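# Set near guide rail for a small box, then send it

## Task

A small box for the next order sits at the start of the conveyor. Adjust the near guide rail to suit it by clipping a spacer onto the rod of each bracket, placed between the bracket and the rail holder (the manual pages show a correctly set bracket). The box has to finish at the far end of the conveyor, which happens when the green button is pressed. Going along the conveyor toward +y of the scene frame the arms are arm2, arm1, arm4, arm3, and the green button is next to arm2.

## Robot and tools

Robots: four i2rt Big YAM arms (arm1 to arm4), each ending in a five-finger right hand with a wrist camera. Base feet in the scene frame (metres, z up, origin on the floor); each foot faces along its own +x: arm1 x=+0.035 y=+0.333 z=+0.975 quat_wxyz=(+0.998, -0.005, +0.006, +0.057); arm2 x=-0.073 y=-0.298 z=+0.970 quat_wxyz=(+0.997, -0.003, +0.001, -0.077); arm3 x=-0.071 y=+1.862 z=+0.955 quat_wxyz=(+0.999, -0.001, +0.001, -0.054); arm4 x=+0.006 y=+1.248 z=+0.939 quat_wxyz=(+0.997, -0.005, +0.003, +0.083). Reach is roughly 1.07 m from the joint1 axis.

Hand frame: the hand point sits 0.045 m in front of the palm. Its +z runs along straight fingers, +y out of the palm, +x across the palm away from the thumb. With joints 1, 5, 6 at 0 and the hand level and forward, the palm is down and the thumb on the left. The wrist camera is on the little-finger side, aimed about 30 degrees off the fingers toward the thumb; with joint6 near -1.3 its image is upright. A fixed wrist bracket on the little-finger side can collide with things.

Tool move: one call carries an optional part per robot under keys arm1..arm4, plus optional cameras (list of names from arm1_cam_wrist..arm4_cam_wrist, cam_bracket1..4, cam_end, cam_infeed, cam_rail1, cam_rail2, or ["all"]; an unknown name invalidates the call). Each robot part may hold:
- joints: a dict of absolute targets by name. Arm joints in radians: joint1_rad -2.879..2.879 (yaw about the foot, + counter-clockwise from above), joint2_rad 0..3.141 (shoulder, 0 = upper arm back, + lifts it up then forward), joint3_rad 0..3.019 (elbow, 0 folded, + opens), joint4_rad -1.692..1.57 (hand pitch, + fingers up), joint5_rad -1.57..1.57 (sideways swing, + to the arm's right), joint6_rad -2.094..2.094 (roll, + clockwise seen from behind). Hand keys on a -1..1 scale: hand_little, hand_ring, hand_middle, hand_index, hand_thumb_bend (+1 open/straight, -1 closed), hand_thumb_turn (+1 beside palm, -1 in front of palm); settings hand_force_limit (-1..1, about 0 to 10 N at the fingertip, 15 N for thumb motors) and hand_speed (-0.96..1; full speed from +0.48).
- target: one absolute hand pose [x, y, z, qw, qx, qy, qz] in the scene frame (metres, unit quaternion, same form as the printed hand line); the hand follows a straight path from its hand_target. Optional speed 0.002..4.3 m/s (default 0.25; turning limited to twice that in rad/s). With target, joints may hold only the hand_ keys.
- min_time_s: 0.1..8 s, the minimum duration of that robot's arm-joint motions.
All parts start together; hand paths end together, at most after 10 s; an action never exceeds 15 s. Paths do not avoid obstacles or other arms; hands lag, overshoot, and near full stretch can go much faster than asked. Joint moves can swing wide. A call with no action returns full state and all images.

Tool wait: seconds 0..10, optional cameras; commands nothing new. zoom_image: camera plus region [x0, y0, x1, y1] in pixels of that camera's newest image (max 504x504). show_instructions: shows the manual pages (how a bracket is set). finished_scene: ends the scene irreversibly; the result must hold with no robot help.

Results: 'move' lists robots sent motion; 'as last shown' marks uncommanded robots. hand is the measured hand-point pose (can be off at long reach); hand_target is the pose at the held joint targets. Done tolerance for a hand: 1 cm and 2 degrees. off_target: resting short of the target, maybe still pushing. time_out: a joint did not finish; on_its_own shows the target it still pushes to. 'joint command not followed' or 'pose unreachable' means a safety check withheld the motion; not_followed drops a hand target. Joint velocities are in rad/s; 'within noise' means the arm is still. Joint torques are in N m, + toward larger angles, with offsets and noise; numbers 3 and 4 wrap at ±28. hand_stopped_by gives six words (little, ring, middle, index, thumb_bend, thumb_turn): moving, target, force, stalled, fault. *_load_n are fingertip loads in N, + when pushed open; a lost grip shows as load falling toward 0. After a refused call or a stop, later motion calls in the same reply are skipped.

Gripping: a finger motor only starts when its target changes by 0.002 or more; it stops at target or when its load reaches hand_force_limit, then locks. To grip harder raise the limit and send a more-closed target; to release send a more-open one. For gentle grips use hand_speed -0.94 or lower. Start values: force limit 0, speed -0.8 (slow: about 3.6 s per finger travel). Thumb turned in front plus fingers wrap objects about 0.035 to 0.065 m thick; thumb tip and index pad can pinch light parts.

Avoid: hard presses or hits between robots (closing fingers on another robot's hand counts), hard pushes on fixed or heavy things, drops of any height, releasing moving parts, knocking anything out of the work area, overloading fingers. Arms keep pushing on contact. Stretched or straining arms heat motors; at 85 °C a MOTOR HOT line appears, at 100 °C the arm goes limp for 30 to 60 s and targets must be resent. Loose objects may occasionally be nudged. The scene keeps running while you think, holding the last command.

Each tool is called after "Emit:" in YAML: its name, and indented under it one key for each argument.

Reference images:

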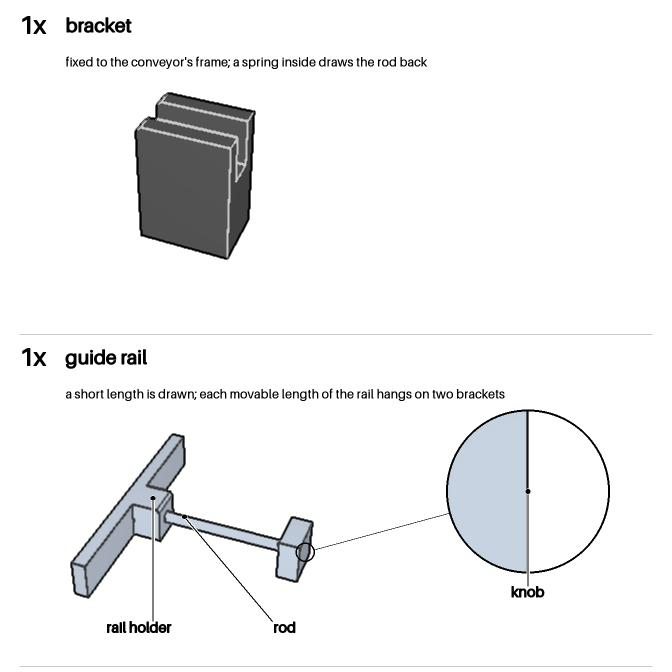

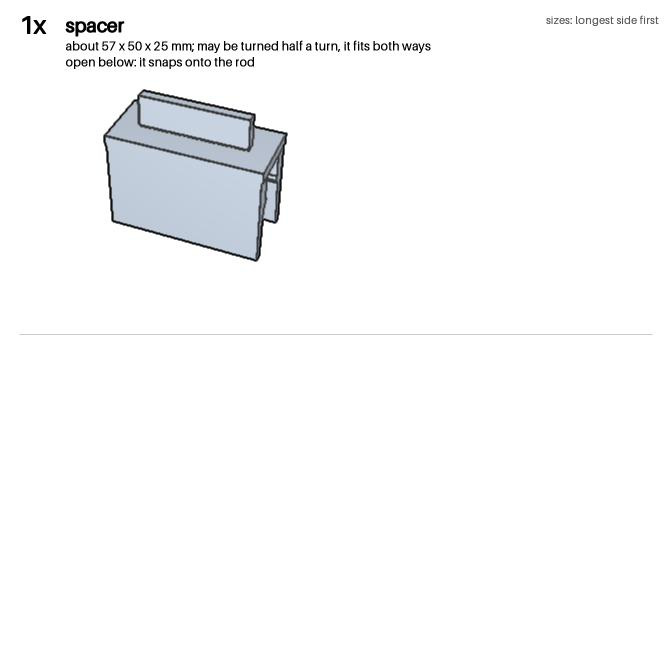

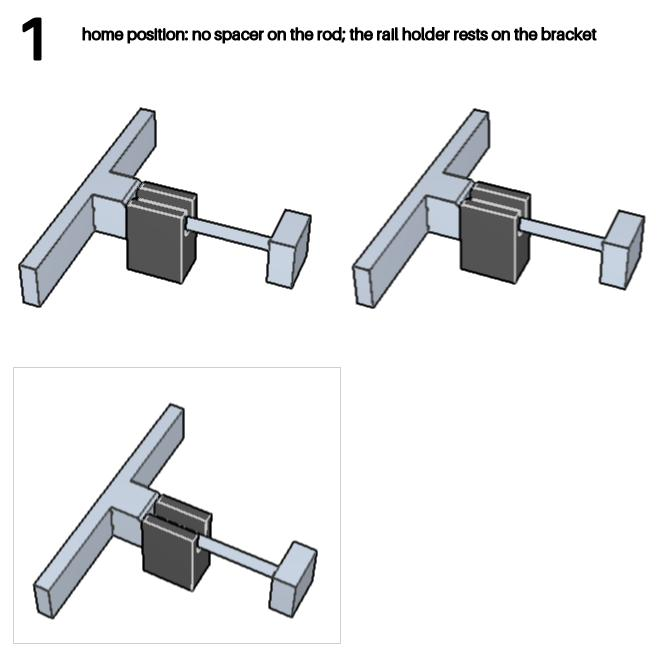

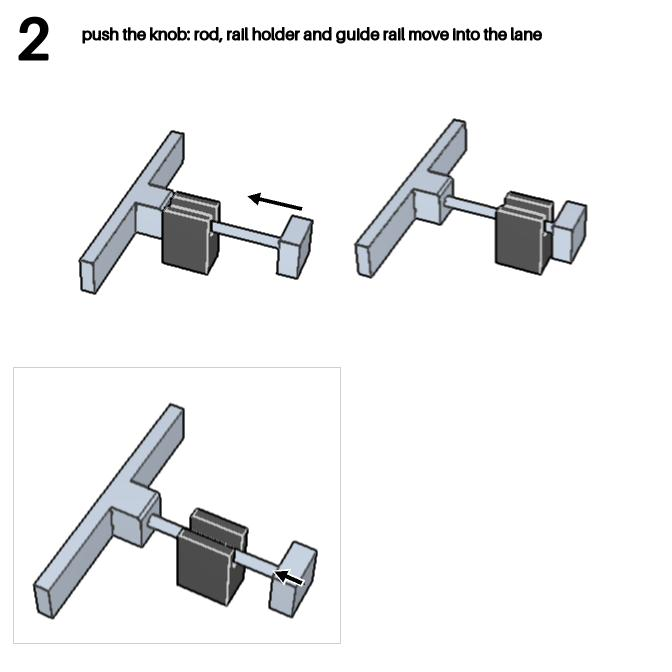

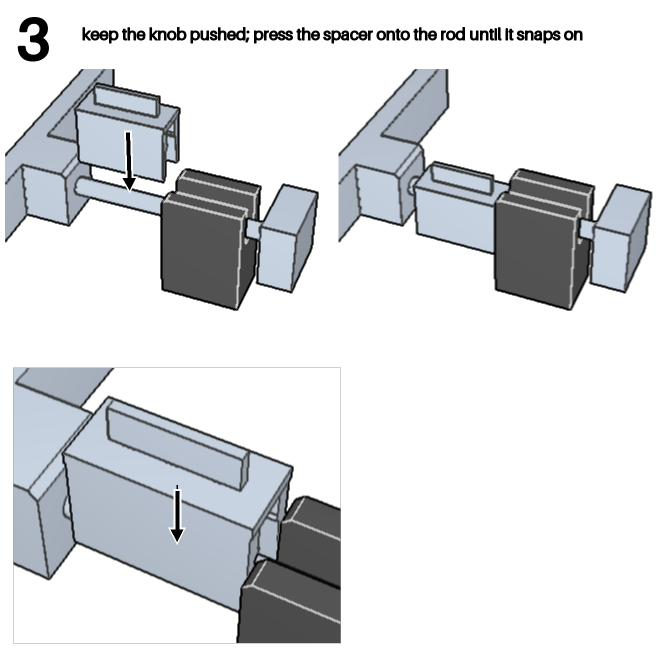

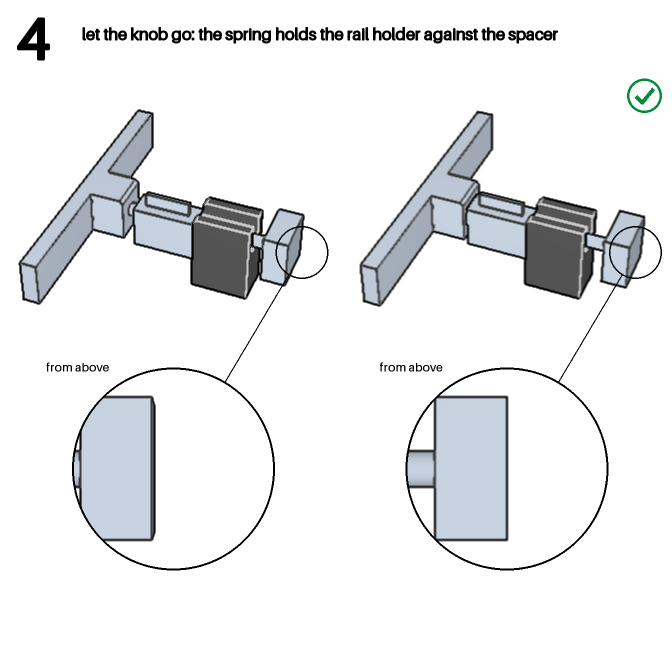

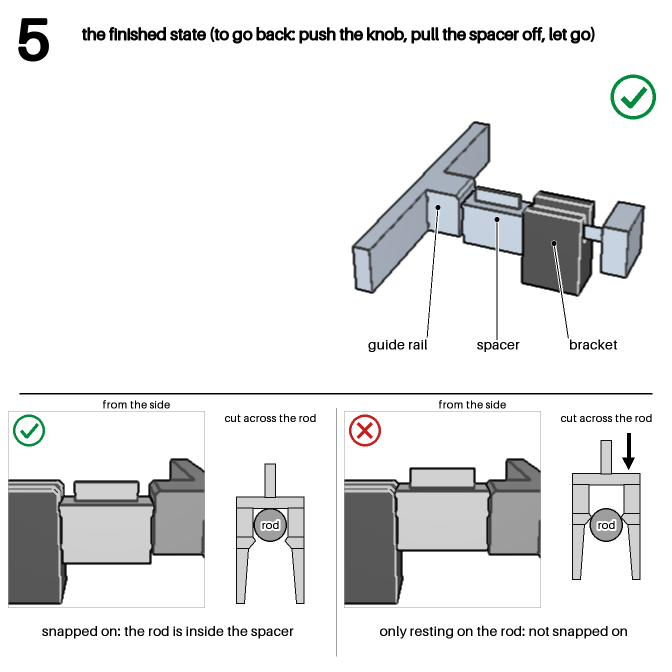

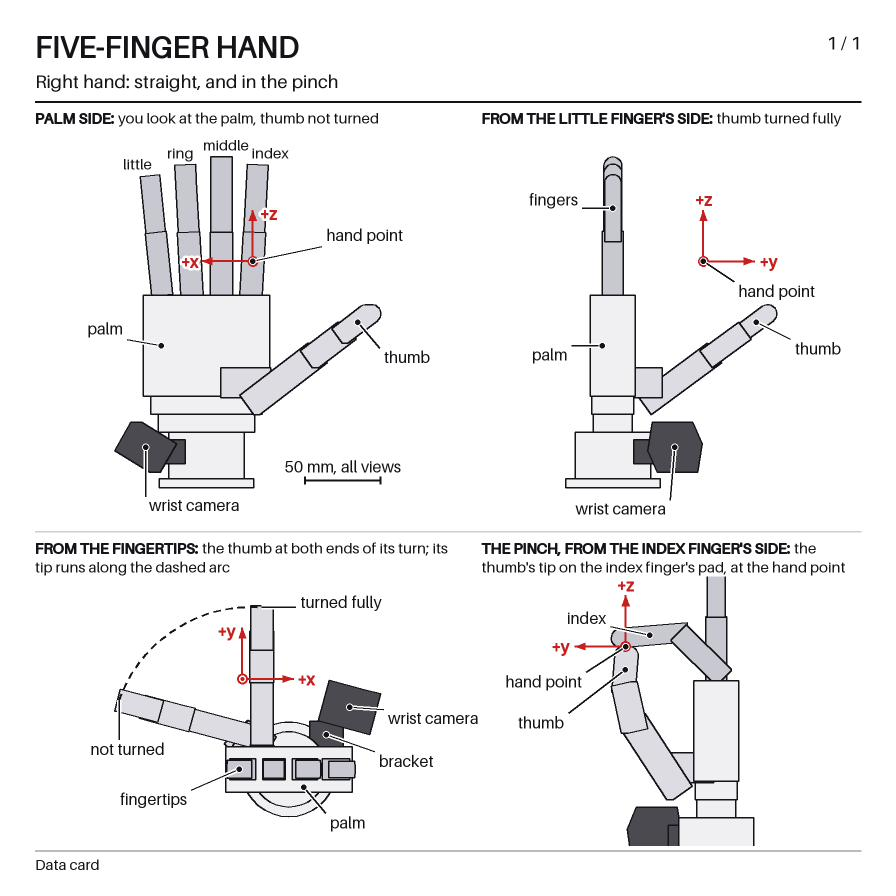

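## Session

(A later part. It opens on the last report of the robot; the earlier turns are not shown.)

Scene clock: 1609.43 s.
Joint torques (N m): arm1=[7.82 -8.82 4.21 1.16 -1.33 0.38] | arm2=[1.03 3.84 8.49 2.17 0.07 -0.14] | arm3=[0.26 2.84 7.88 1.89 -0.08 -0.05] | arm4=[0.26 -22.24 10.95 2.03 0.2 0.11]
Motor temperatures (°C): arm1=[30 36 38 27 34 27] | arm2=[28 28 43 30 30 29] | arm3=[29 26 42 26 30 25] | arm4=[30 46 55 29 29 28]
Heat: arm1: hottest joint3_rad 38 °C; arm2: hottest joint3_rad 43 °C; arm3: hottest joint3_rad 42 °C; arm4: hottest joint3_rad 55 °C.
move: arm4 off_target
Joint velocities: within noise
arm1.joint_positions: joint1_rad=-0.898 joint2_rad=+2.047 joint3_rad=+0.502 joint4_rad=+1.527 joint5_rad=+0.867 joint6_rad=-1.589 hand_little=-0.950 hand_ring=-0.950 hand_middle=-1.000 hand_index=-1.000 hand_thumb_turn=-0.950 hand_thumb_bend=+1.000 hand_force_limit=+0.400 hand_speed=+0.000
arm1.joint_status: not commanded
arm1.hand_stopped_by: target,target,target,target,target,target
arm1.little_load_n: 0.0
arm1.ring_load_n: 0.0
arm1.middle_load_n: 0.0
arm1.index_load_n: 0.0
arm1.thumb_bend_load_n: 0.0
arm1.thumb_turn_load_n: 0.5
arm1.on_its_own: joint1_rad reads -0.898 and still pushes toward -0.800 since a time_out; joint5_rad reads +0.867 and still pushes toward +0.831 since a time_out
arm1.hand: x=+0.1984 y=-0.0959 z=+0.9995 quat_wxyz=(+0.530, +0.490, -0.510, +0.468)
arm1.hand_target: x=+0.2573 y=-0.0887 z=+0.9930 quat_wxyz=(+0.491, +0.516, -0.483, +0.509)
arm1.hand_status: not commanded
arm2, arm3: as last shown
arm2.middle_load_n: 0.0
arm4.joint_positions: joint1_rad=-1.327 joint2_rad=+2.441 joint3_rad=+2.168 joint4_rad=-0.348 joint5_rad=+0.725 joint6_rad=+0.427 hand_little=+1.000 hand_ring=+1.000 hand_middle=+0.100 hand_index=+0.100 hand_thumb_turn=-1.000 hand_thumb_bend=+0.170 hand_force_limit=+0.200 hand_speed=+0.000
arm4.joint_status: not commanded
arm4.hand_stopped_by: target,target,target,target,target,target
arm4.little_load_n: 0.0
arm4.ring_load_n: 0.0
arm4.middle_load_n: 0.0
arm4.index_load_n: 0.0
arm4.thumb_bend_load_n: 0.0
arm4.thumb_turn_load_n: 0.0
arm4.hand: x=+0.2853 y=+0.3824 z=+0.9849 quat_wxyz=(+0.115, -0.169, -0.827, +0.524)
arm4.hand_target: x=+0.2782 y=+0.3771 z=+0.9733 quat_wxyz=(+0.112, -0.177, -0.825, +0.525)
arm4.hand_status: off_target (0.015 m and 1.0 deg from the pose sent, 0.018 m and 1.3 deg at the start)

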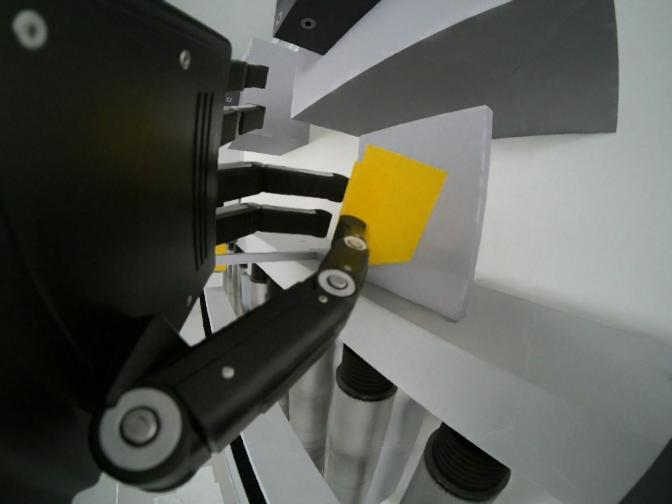

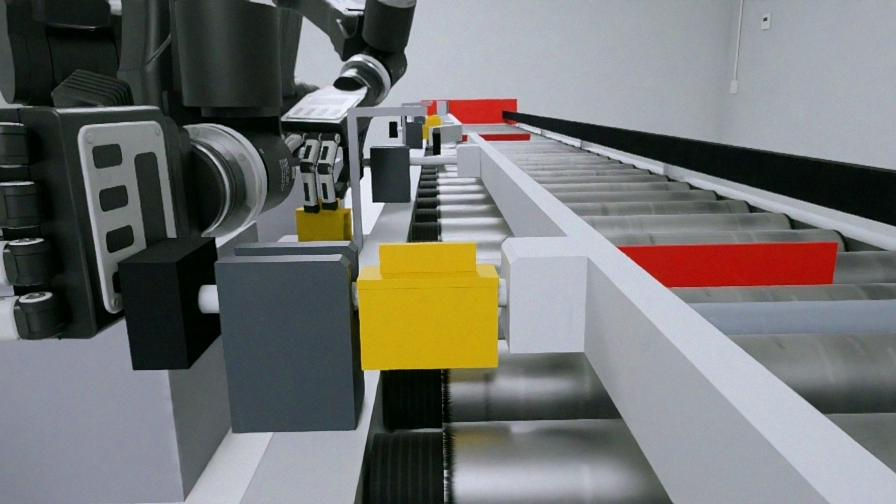

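Emit:
move:
  arm4: {"target":[0.282,0.391,0.985,-0.112,0.177,0.825,-0.525],"speed":0.05}
  cameras: ["arm4_cam_wrist"]

Emit:
zoom_image:
  camera: "arm4_cam_wrist"
  region: [300, 130, 500, 330]

Scene clock: 1624.80 s.
Joint torques (N m): arm1=[7.18 -9.47 4.11 1.07 -1.32 0.35] | arm2=[0.97 3.72 8.5 2.15 0.07 -0.15] | arm3=[0.21 2.9 7.87 1.91 -0.08 -0.05] | arm4=[1.08 -24.82 10.03 1.65 0.57 0.18]
Motor temperatures (°C): arm1=[30 36 38 27 34 27] | arm2=[28 28 44 30 30 29] | arm3=[29 26 42 26 30 25] | arm4=[30 46 54 29 29 28]
Heat: arm1: hottest joint3_rad 38 °C; arm2: hottest joint3_rad 44 °C; arm3: hottest joint3_rad 42 °C; arm4: hottest joint3_rad 54 °C.
move: arm4 off_target
Joint velocities: within noise
arm1, arm2, arm3: as last shown
arm1.on_its_own: joint1_rad reads -0.898 and still pushes toward -0.800 since a time_out; joint5_rad reads +0.867 and still pushes toward +0.831 since a time_out
arm4.joint_positions: joint1_rad=-1.327 joint2_rad=+2.426 joint3_rad=+2.115 joint4_rad=-0.334 joint5_rad=+0.725 joint6_rad=+0.429 hand_little=+1.000 hand_ring=+1.000 hand_middle=+0.100 hand_index=+0.100 hand_thumb_turn=-1.000 hand_thumb_bend=+0.170 hand_force_limit=+0.200 hand_speed=+0.000
arm4.joint_status: not commanded
arm4.hand_stopped_by: target,target,target,target,target,target
arm4.little_load_n: 0.0
arm4.ring_load_n: 0.0
arm4.middle_load_n: 1.0
arm4.index_load_n: 0.5
arm4.thumb_bend_load_n: 0.0
arm4.thumb_turn_load_n: 0.5
arm4.hand: x=+0.2807 y=+0.3929 z=+0.9715 quat_wxyz=(+0.121, -0.166, -0.832, +0.516)
arm4.hand_target: x=+0.2819 y=+0.3911 z=+0.9853 quat_wxyz=(+0.112, -0.177, -0.825, +0.525)
arm4.hand_status: off_target (0.014 m and 2.1 deg from the pose sent, 0.009 m and 1.0 deg at the start)

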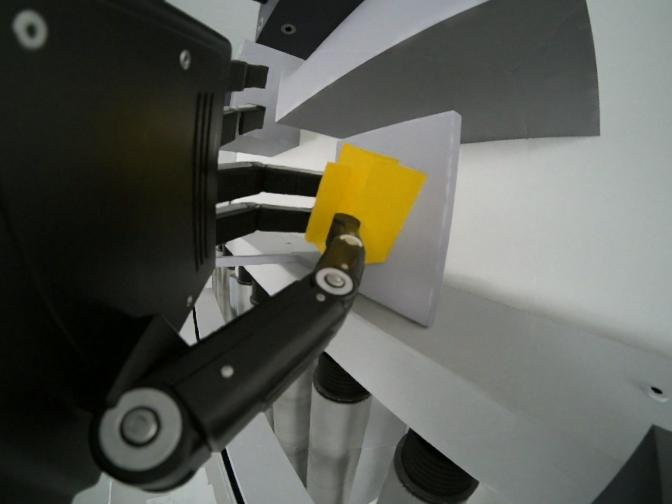

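Scaled by 2.520 from the camera's image (finer frame: 960x720).

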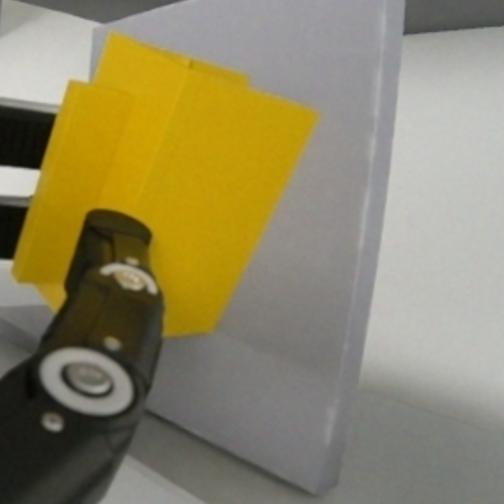

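Emit:
move:
  arm4: {"joints":{"hand_index":-0.04,"hand_middle":-0.02,"hand_speed":-0.93,"hand_force_limit":0.1}}
  cameras: ["arm4_cam_wrist","cam_bracket2"]

Emit:
zoom_image:
  camera: "arm4_cam_wrist"
  region: [300, 130, 500, 330]

Emit:
zoom_image:
  camera: "cam_bracket2"
  region: [260, 100, 420, 260]

Scene clock: 1638.03 s.
Joint torques (N m): arm1=[7 -8.76 4.18 1.06 -1.33 0.36] | arm2=[0.97 3.78 8.51 2.17 0.07 -0.15] | arm3=[0.26 2.84 7.88 1.91 -0.07 -0.05] | arm4=[1.08 -24.53 10.02 1.58 0.54 0.19]
Motor temperatures (°C): arm1=[30 36 38 27 34 27] | arm2=[28 28 44 30 30 29] | arm3=[29 26 42 26 30 25] | arm4=[30 47 54 29 30 28]
Heat: arm1: hottest joint3_rad 38 °C; arm2: hottest joint3_rad 44 °C; arm3: hottest joint3_rad 42 °C; arm4: hottest joint3_rad 54 °C.
move: arm4 done
Joint velocities: within noise
arm1: as last shown
arm1.thumb_turn_load_n: 0.0
arm1.on_its_own: joint1_rad reads -0.898 and still pushes toward -0.800 since a time_out; joint5_rad reads +0.867 and still pushes toward +0.831 since a time_out
arm2.joint_positions: joint1_rad=+0.146 joint2_rad=+0.560 joint3_rad=+1.336 joint4_rad=-1.211 joint5_rad=+0.058 joint6_rad=-1.149 hand_little=+1.000 hand_ring=+1.000 hand_middle=+1.000 hand_index=+1.000 hand_thumb_turn=+1.000 hand_thumb_bend=+1.000 hand_force_limit=+0.000 hand_speed=-0.800
arm2.joint_status: not commanded
arm2.hand_stopped_by: target,target,target,target,target,target
arm2.little_load_n: -0.5
arm2.ring_load_n: 0.0
arm2.middle_load_n: 0.0
arm2.index_load_n: -0.5
arm2.thumb_bend_load_n: 0.0
arm2.thumb_turn_load_n: 0.0
arm2.hand: x=+0.1562 y=-0.3514 z=+1.4671 quat_wxyz=(-0.084, +0.821, -0.194, +0.530)
arm2.hand_target: x=+0.1552 y=-0.3513 z=+1.4789 quat_wxyz=(-0.086, +0.814, -0.192, +0.541)
arm2.hand_status: not commanded
arm3.joint_positions: joint1_rad=-0.183 joint2_rad=+0.625 joint3_rad=+1.366 joint4_rad=-1.295 joint5_rad=-0.032 joint6_rad=-1.281 hand_little=+1.000 hand_ring=+1.000 hand_middle=+1.000 hand_index=+1.000 hand_thumb_turn=+1.000 hand_thumb_bend=+1.000 hand_force_limit=+0.000 hand_speed=-0.800
arm3.joint_status: not commanded
arm3.hand_stopped_by: target,target,target,target,target,target
arm3.little_load_n: 0.0
arm3.ring_load_n: 0.0
arm3.middle_load_n: 0.0
arm3.index_load_n: 0.0
arm3.thumb_bend_load_n: 0.0
arm3.thumb_turn_load_n: 0.0
arm3.hand: x=+0.1496 y=+1.7528 z=+1.4379 quat_wxyz=(-0.013, +0.840, -0.242, +0.485)
arm3.hand_target: x=+0.1488 y=+1.7531 z=+1.4458 quat_wxyz=(-0.013, +0.836, -0.241, +0.494)
arm3.hand_status: not commanded
arm4.joint_positions: joint1_rad=-1.327 joint2_rad=+2.421 joint3_rad=+2.115 joint4_rad=-0.332 joint5_rad=+0.725 joint6_rad=+0.429 hand_little=+1.000 hand_ring=+1.000 hand_middle=-0.019 hand_index=-0.039 hand_thumb_turn=-1.000 hand_thumb_bend=+0.171 hand_force_limit=+0.100 hand_speed=-0.930
arm4.joint_status: all done
arm4.hand_stopped_by: target,target,target,target,target,target
arm4.little_load_n: 0.0
arm4.ring_load_n: 0.0
arm4.middle_load_n: 3.5
arm4.index_load_n: 2.0
arm4.thumb_bend_load_n: 2.5
arm4.thumb_turn_load_n: 0.0
arm4.hand: x=+0.2810 y=+0.3923 z=+0.9758 quat_wxyz=(+0.119, -0.166, -0.831, +0.518)
arm4.hand_target: x=+0.2820 y=+0.3910 z=+0.9859 quat_wxyz=(+0.112, -0.177, -0.825, +0.525)
arm4.hand_status: not commanded

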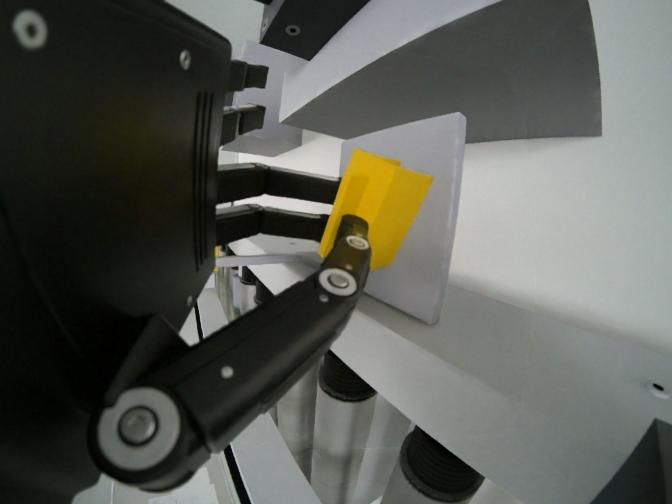

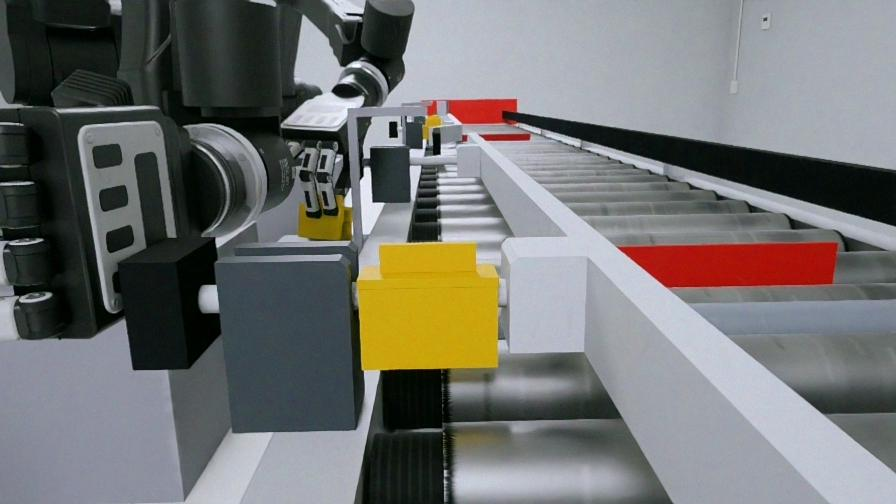

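Scaled by 2.520 from the camera's image (finer frame: 960x720).

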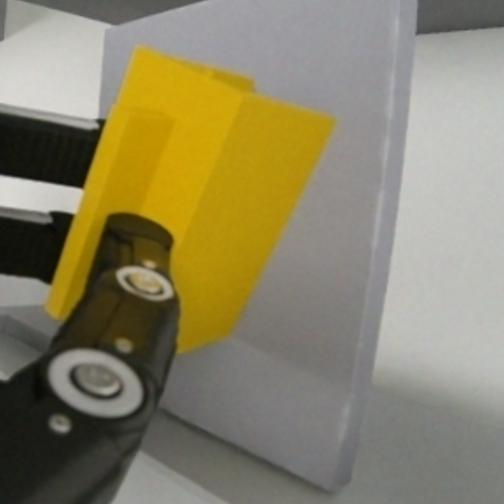

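Scaled by 3.150.

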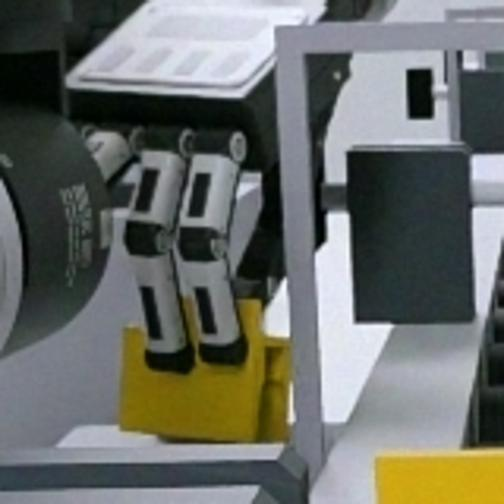

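Emit:
move:
  arm4: {"joints":{"hand_index":-0.1,"hand_middle":-0.06,"hand_speed":-0.93,"hand_force_limit":0.2}}

Emit:
move:
  arm4: {"target":[0.282,0.389,1.03,-0.112,0.177,0.825,-0.525],"speed":0.05}
  cameras: ["arm4_cam_wrist","cam_bracket2"]

Emit:
zoom_image:
  camera: "arm4_cam_wrist"
  region: [300, 130, 500, 330]

Emit:
zoom_image:
  camera: "cam_bracket2"
  region: [260, 100, 420, 260]

Scene clock: 1646.27 s.
Joint torques (N m): arm1=[7.36 -8.76 4.21 1.1 -1.35 0.34] | arm2=[0.97 3.78 8.49 2.15 0.06 -0.15] | arm3=[0.26 2.84 7.88 1.92 -0.07 -0.05] | arm4=[1.2 -24.53 10.04 1.61 0.54 0.18]
Motor temperatures (°C): arm1=[30 36 38 27 34 27] | arm2=[28 28 44 30 30 29] | arm3=[29 26 42 26 30 25] | arm4=[30 47 54 29 30 28]
Heat: arm1: hottest joint3_rad 38 °C; arm2: hottest joint3_rad 44 °C; arm3: hottest joint3_rad 42 °C; arm4: hottest joint3_rad 54 °C.
move: arm4 done
Joint velocities: within noise
arm1, arm2, arm3: as last shown
arm1.thumb_turn_load_n: 0.5
arm1.on_its_own: joint1_rad reads -0.898 and still pushes toward -0.800 since a time_out; joint5_rad reads +0.867 and still pushes toward +0.831 since a time_out
arm2.little_load_n: 0.0
arm2.middle_load_n: -0.5
arm2.index_load_n: 0.0
arm4.joint_positions: joint1_rad=-1.327 joint2_rad=+2.421 joint3_rad=+2.115 joint4_rad=-0.331 joint5_rad=+0.725 joint6_rad=+0.429 hand_little=+1.000 hand_ring=+1.000 hand_middle=-0.049 hand_index=-0.096 hand_thumb_turn=-1.000 hand_thumb_bend=+0.171 hand_force_limit=+0.200 hand_speed=-0.930
arm4.joint_status: all done
arm4.hand_stopped_by: target,target,force,force,target,target
arm4.little_load_n: 0.0
arm4.ring_load_n: -0.5
arm4.middle_load_n: 5.0
arm4.index_load_n: 6.0
arm4.thumb_bend_load_n: 4.5
arm4.thumb_turn_load_n: 0.0
arm4.hand: x=+0.2811 y=+0.3920 z=+0.9760 quat_wxyz=(+0.119, -0.167, -0.830, +0.518)
arm4.hand_target: x=+0.2820 y=+0.3911 z=+0.9852 quat_wxyz=(+0.112, -0.177, -0.825, +0.525)
arm4.hand_status: not commanded
pictures: none

Scene clock: 1647.67 s.
Joint torques (N m): arm1=[7.18 -8.7 4.23 1.17 -1.33 0.32] | arm2=[0.97 3.84 8.49 2.17 0.07 -0.14] | arm3=[0.21 2.84 7.88 1.91 -0.08 -0.05] | arm4=[0.91 -26.17 14.76 0.59 0.52 0.16]
Motor temperatures (°C): arm1=[30 36 38 27 34 27] | arm2=[28 28 44 30 30 29] | arm3=[29 26 42 26 30 25] | arm4=[30 47 54 29 30 28]
Heat: arm1: hottest joint3_rad 38 °C; arm2: hottest joint3_rad 44 °C; arm3: hottest joint3_rad 42 °C; arm4: hottest joint3_rad 54 °C.
move: arm4 off_target
Joint velocities: within noise
arm1, arm2, arm3: as last shown
arm1.index_load_n: 0.5
arm1.on_its_own: joint1_rad reads -0.898 and still pushes toward -0.800 since a time_out; joint5_rad reads +0.867 and still pushes toward +0.831 since a time_out
arm2.middle_load_n: 0.0
arm4.joint_positions: joint1_rad=-1.327 joint2_rad=+2.406 joint3_rad=+2.115 joint4_rad=-0.395 joint5_rad=+0.725 joint6_rad=+0.429 hand_little=+1.000 hand_ring=+1.000 hand_middle=-0.049 hand_index=-0.096 hand_thumb_turn=-1.000 hand_thumb_bend=+0.172 hand_force_limit=+0.200 hand_speed=-0.930
arm4.joint_status: not commanded
arm4.hand_stopped_by: target,target,force,force,target,target
arm4.little_load_n: 0.0
arm4.ring_load_n: 0.0
arm4.middle_load_n: 4.5
arm4.index_load_n: 5.5
arm4.thumb_bend_load_n: 5.5
arm4.thumb_turn_load_n: 0.0
arm4.hand: x=+0.2769 y=+0.4018 z=+0.9780 quat_wxyz=(+0.131, -0.159, -0.841, +0.501)
arm4.hand_target: x=+0.2815 y=+0.3902 z=+1.0300 quat_wxyz=(+0.112, -0.177, -0.825, +0.525)
arm4.hand_status: off_target (0.054 m and 4.4 deg from the pose sent, 0.054 m and 1.7 deg at the start)

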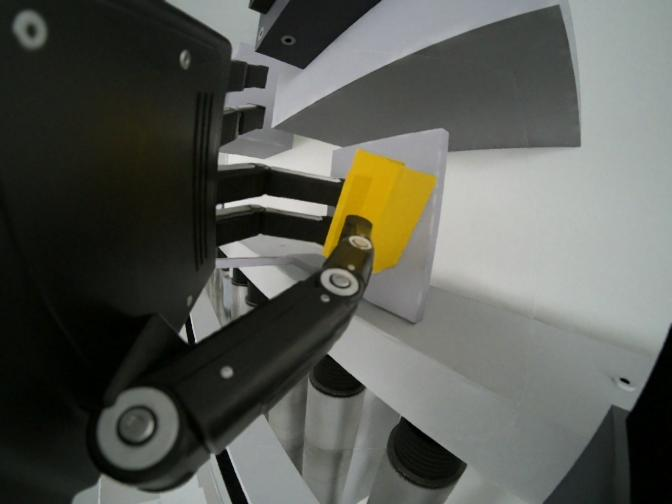

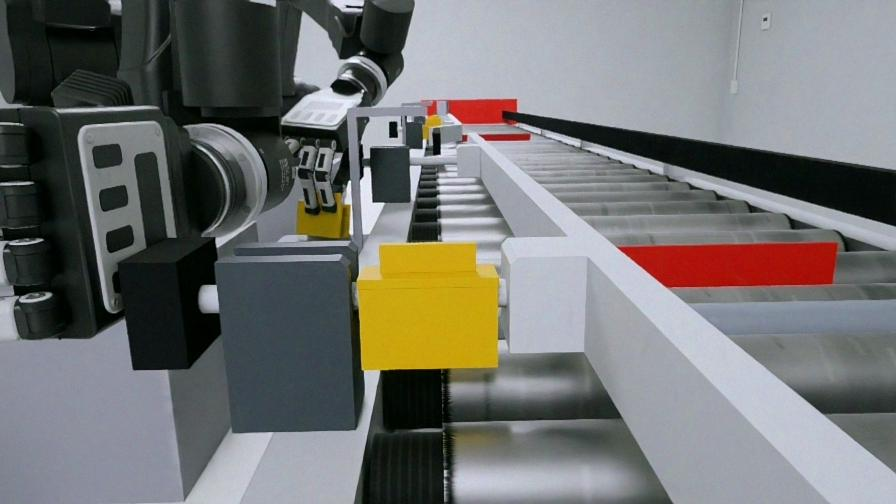

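Scaled by 2.520 from the camera's image (finer frame: 960x720).

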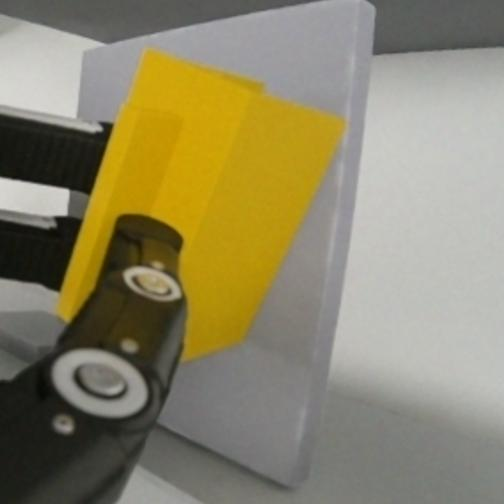

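Scaled by 3.150.

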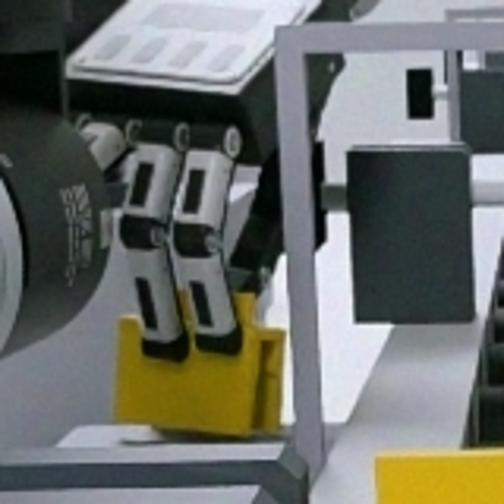

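Emit:
move:
  arm4: {"target":[0.282,0.389,1.10,-0.112,0.177,0.825,-0.525],"speed":0.07}
  cameras: ["arm4_cam_wrist","cam_bracket2","cam_rail1"]

Emit:
zoom_image:
  camera: "arm4_cam_wrist"
  region: [300, 130, 500, 330]

Emit:
zoom_image:
  camera: "cam_bracket2"
  region: [260, 60, 420, 220]

Scene clock: 1657.80 s.
Joint torques (N m): arm1=[7.24 -8.88 4.15 1.22 -1.33 0.32] | arm2=[0.91 3.78 8.53 2.15 0.07 -0.15] | arm3=[0.26 2.84 7.88 1.91 -0.07 -0.06] | arm4=[0.97 -25.41 16.49 0.58 0.49 0.14]
Motor temperatures (°C): arm1=[30 36 38 27 34 27] | arm2=[28 28 44 30 30 29] | arm3=[29 26 42 26 30 25] | arm4=[30 50 56 29 30 28]
Heat: arm1: hottest joint3_rad 38 °C; arm2: hottest joint3_rad 44 °C; arm3: hottest joint3_rad 42 °C; arm4: hottest joint3_rad 56 °C.
move: arm4 off_target
Joint velocities: within noise
arm1, arm2, arm3: as last shown
arm1.index_load_n: 0.0
arm1.on_its_own: joint1_rad reads -0.898 and still pushes toward -0.800 since a time_out; joint5_rad reads +0.867 and still pushes toward +0.831 since a time_out
arm4.joint_positions: joint1_rad=-1.327 joint2_rad=+2.366 joint3_rad=+2.221 joint4_rad=-0.550 joint5_rad=+0.725 joint6_rad=+0.429 hand_little=+1.000 hand_ring=+1.000 hand_middle=-0.049 hand_index=-0.096 hand_thumb_turn=-1.000 hand_thumb_bend=+0.172 hand_force_limit=+0.200 hand_speed=-0.930
arm4.joint_status: not commanded
arm4.hand_stopped_by: target,target,force,force,target,target
arm4.little_load_n: 0.0
arm4.ring_load_n: 0.0
arm4.middle_load_n: 4.5
arm4.index_load_n: 5.5
arm4.thumb_bend_load_n: 5.0
arm4.thumb_turn_load_n: 0.5
arm4.hand: x=+0.2779 y=+0.4008 z=+1.0436 quat_wxyz=(+0.133, -0.158, -0.842, +0.498)
arm4.hand_target: x=+0.2817 y=+0.3901 z=+1.0992 quat_wxyz=(+0.112, -0.176, -0.825, +0.525)
arm4.hand_status: off_target (0.058 m and 4.9 deg from the pose sent, 0.123 m and 4.4 deg at the start)

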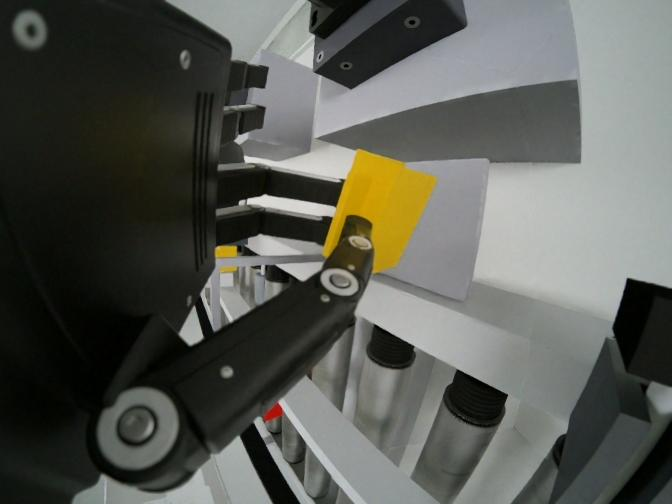

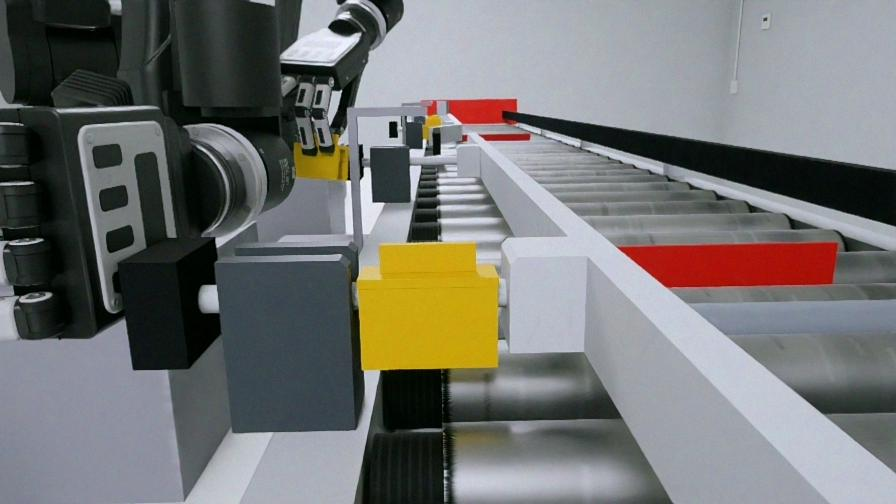

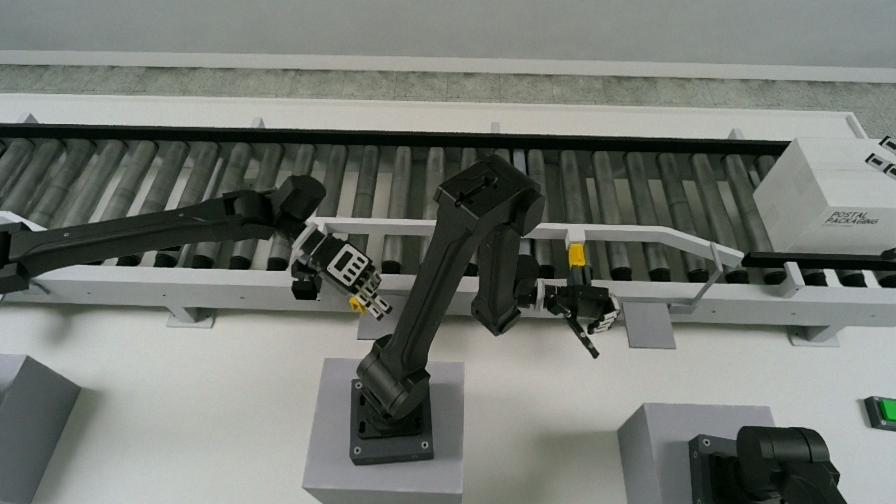

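Scaled by 2.520 from the camera's image (finer frame: 960x720).

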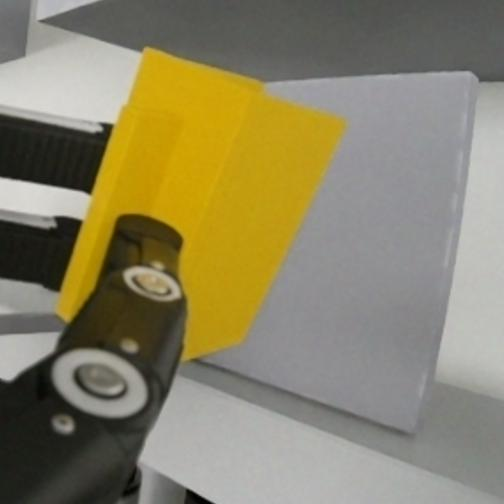

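Scaled by 3.150.

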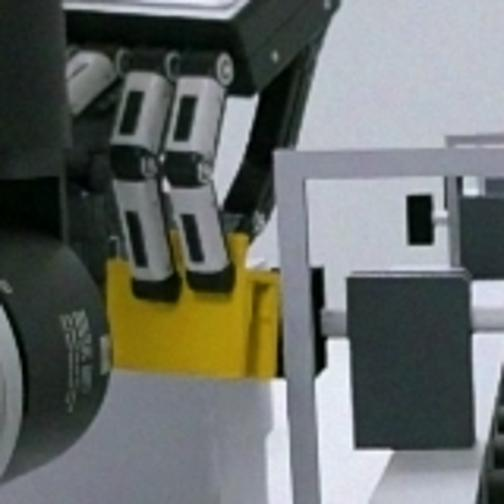

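Emit:
move:
  arm4: {"target":[0.29,0.42,1.18,-0.112,0.177,0.825,-0.525],"speed":0.12}

Emit:
move:
  arm4: {"target":[0.405,0.49,1.18,0,0,0.8434,-0.5373],"speed":0.12}
  cameras: ["arm4_cam_wrist","cam_bracket1","cam_rail1"]

Scene clock: 1666.47 s.
Joint torques (N m): arm1=[7.24 -8.94 4.19 1.14 -1.29 0.35] | arm2=[0.97 3.84 8.5 2.17 0.06 -0.15] | arm3=[0.21 2.84 7.87 1.91 -0.08 -0.05] | arm4=[2.02 -23.71 16.46 0.58 0.74 0.21]
Motor temperatures (°C): arm1=[30 36 38 27 34 27] | arm2=[28 28 44 30 30 29] | arm3=[29 26 42 26 30 25] | arm4=[30 49 57 29 30 28]
Heat: arm1: hottest joint3_rad 38 °C; arm2: hottest joint3_rad 44 °C; arm3: hottest joint3_rad 42 °C; arm4: hottest joint3_rad 57 °C.
move: arm4 off_target
Joint velocities: within noise
arm1, arm2, arm3: as last shown
arm1.on_its_own: joint1_rad reads -0.898 and still pushes toward -0.800 since a time_out; joint5_rad reads +0.867 and still pushes toward +0.831 since a time_out
arm3.ring_load_n: 0.5
arm4.joint_positions: joint1_rad=-1.317 joint2_rad=+2.262 joint3_rad=+2.265 joint4_rad=-0.700 joint5_rad=+0.738 joint6_rad=+0.441 hand_little=+1.000 hand_ring=+1.000 hand_middle=-0.049 hand_index=-0.096 hand_thumb_turn=-1.000 hand_thumb_bend=+0.172 hand_force_limit=+0.200 hand_speed=-0.930
arm4.joint_status: not commanded
arm4.hand_stopped_by: target,target,force,force,target,target
arm4.little_load_n: 0.0
arm4.ring_load_n: 0.0
arm4.middle_load_n: 4.5
arm4.index_load_n: 5.5
arm4.thumb_bend_load_n: 5.5
arm4.thumb_turn_load_n: 0.0
arm4.hand: x=+0.2770 y=+0.4229 z=+1.1328 quat_wxyz=(+0.133, -0.161, -0.840, +0.500)
arm4.hand_target: x=+0.2900 y=+0.4208 z=+1.1801 quat_wxyz=(+0.111, -0.176, -0.825, +0.526)
arm4.hand_status: off_target (0.049 m and 4.5 deg from the pose sent, 0.138 m and 4.9 deg at the start)
pictures: none

Scene clock: 1668.80 s.
Joint torques (N m): arm1=[6.65 -9.23 4.12 1.02 -1.33 0.35] | arm2=[0.91 3.78 8.5 2.15 0.07 -0.15] | arm3=[0.21 2.84 7.88 1.91 -0.08 -0.05] | arm4=[1.67 -23.71 11.58 2.19 0.06 -0.16]
Motor temperatures (°C): arm1=[30 36 38 27 34 27] | arm2=[28 28 44 30 30 29] | arm3=[29 26 42 26 30 25] | arm4=[30 50 57 29 30 28]
Heat: arm1: hottest joint3_rad 38 °C; arm2: hottest joint3_rad 44 °C; arm3: hottest joint3_rad 42 °C; arm4: hottest joint3_rad 57 °C.
move: arm4 off_target
Joint velocities: within noise
arm1, arm2, arm3: as last shown
arm1.on_its_own: joint1_rad reads -0.898 and still pushes toward -0.800 since a time_out; joint5_rad reads +0.867 and still pushes toward +0.831 since a time_out
arm3.ring_load_n: 0.0
arm4.joint_positions: joint1_rad=-1.208 joint2_rad=+2.114 joint3_rad=+2.030 joint4_rad=-0.484 joint5_rad=+0.487 joint6_rad=+0.279 hand_little=+1.000 hand_ring=+1.000 hand_middle=-0.049 hand_index=-0.096 hand_thumb_turn=-1.000 hand_thumb_bend=+0.172 hand_force_limit=+0.200 hand_speed=-0.930
arm4.joint_status: not commanded
arm4.hand_stopped_by: target,target,force,force,target,target
arm4.little_load_n: 0.0
arm4.ring_load_n: 0.0
arm4.middle_load_n: 4.5
arm4.index_load_n: 5.5
arm4.thumb_bend_load_n: 5.0
arm4.thumb_turn_load_n: 0.0
arm4.hand: x=+0.3957 y=+0.4870 z=+1.1475 quat_wxyz=(+0.013, -0.007, -0.856, +0.517)
arm4.hand_target: x=+0.4037 y=+0.4905 z=+1.1795 quat_wxyz=(+0.001, +0.000, -0.844, +0.537)
arm4.hand_status: off_target (0.034 m and 3.2 deg from the pose sent, 0.152 m and 24.4 deg at the start)

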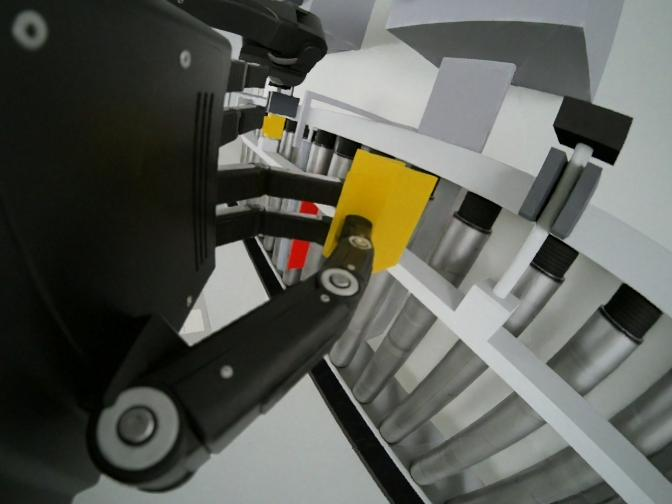

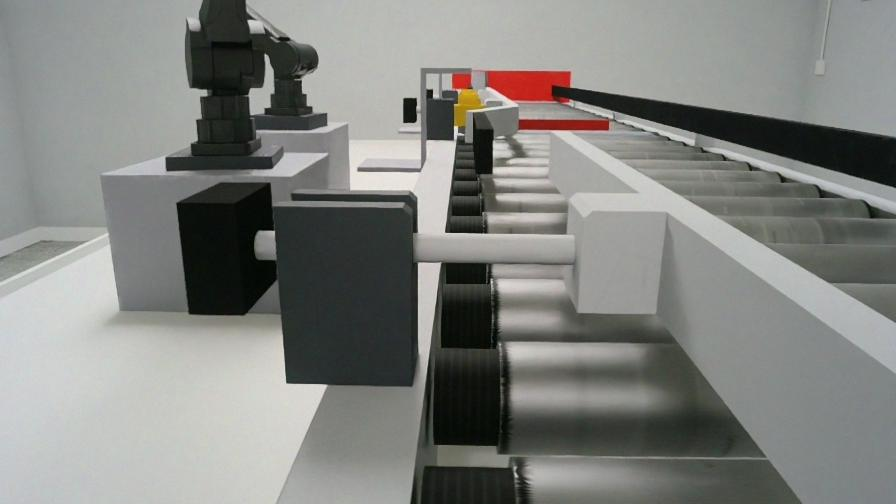

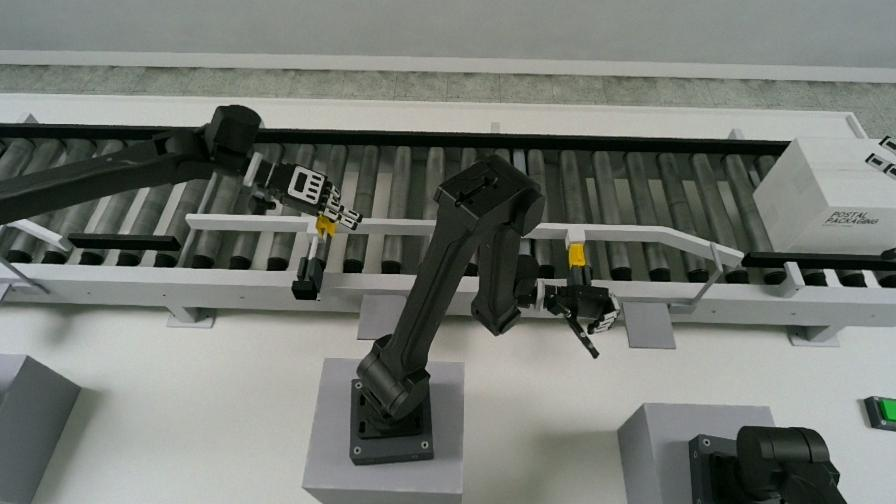

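Emit:
move:
  arm4: {"target":[0.405,0.495,1.115,0,0,0.8434,-0.5373],"speed":0.08}
  cameras: ["arm4_cam_wrist","cam_bracket1"]

Emit:
zoom_image:
  camera: "cam_bracket1"
  region: [330, 0, 650, 320]

Emit:
zoom_image:
  camera: "arm4_cam_wrist"
  region: [300, 100, 500, 300]

Scene clock: 1677.97 s.
Joint torques (N m): arm1=[7 -8.7 4.23 1.11 -1.31 0.35] | arm2=[1.03 3.72 8.49 2.15 0.07 -0.14] | arm3=[0.26 2.84 7.88 1.91 -0.08 -0.05] | arm4=[2.2 -21.66 11.62 2.22 0.16 -0.13]
Motor temperatures (°C): arm1=[30 36 38 27 34 27] | arm2=[28 28 44 30 30 29] | arm3=[29 26 42 26 30 25] | arm4=[30 50 57 29 29 28]
Heat: arm1: hottest joint3_rad 38 °C; arm2: hottest joint3_rad 44 °C; arm3: hottest joint3_rad 42 °C; arm4: hottest joint3_rad 57 °C.
move: arm4 off_target
Joint velocities: within noise
arm1.joint_positions: joint1_rad=-0.898 joint2_rad=+2.047 joint3_rad=+0.502 joint4_rad=+1.527 joint5_rad=+0.867 joint6_rad=-1.589 hand_little=-0.950 hand_ring=-0.950 hand_middle=-1.000 hand_index=-1.000 hand_thumb_turn=-0.950 hand_thumb_bend=+1.000 hand_force_limit=+0.400 hand_speed=+0.000
arm1.joint_status: not commanded
arm1.hand_stopped_by: target,target,target,target,target,target
arm1.little_load_n: 0.0
arm1.ring_load_n: 0.0
arm1.middle_load_n: 0.0
arm1.index_load_n: 0.0
arm1.thumb_bend_load_n: 0.0
arm1.thumb_turn_load_n: 0.5
arm1.on_its_own: joint1_rad reads -0.898 and still pushes toward -0.800 since a time_out; joint5_rad reads +0.867 and still pushes toward +0.831 since a time_out
arm1.hand: x=+0.1984 y=-0.0959 z=+0.9995 quat_wxyz=(+0.530, +0.490, -0.510, +0.468)
arm1.hand_target: x=+0.2573 y=-0.0887 z=+0.9930 quat_wxyz=(+0.491, +0.516, -0.483, +0.509)
arm1.hand_status: not commanded
arm2, arm3: as last shown
arm2.thumb_bend_load_n: 0.5
arm4.joint_positions: joint1_rad=-1.208 joint2_rad=+2.108 joint3_rad=+1.875 joint4_rad=-0.322 joint5_rad=+0.487 joint6_rad=+0.279 hand_little=+1.000 hand_ring=+1.000 hand_middle=-0.049 hand_index=-0.096 hand_thumb_turn=-1.000 hand_thumb_bend=+0.172 hand_force_limit=+0.200 hand_speed=-0.930
arm4.joint_status: not commanded
arm4.hand_stopped_by: target,target,force,force,target,target
arm4.little_load_n: 0.0
arm4.ring_load_n: 0.0
arm4.middle_load_n: 4.5
arm4.index_load_n: 5.5
arm4.thumb_bend_load_n: 5.0
arm4.thumb_turn_load_n: 0.0
arm4.hand: x=+0.3913 y=+0.4935 z=+1.0957 quat_wxyz=(+0.010, -0.009, -0.853, +0.522)
arm4.hand_target: x=+0.4044 y=+0.4958 z=+1.1148 quat_wxyz=(+0.000, +0.000, -0.844, +0.537)
arm4.hand_status: off_target (0.024 m and 2.6 deg from the pose sent, 0.035 m and 3.2 deg at the start)

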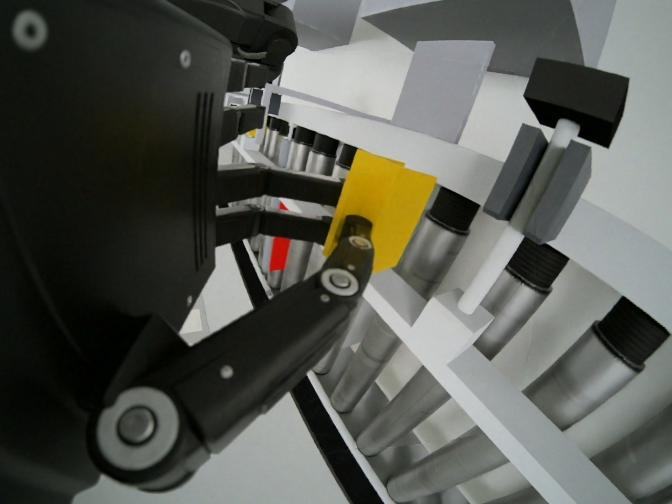

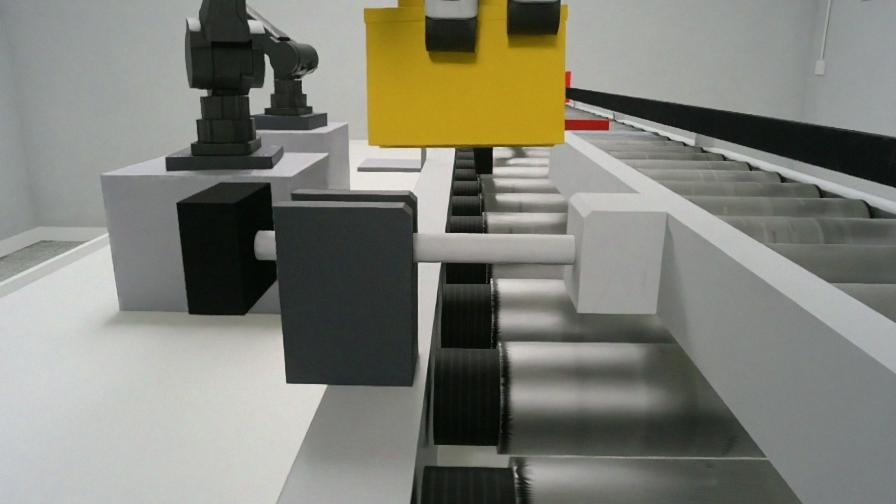

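Scaled by 1.575.

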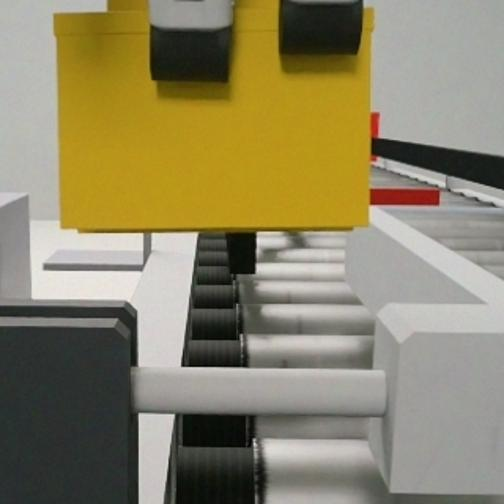

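Scaled by 2.520 from the camera's image (finer frame: 960x720).

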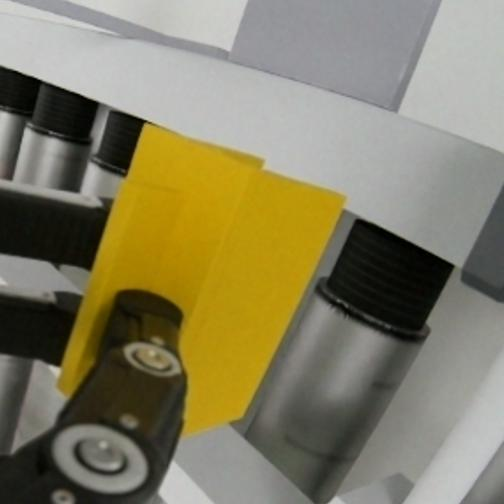

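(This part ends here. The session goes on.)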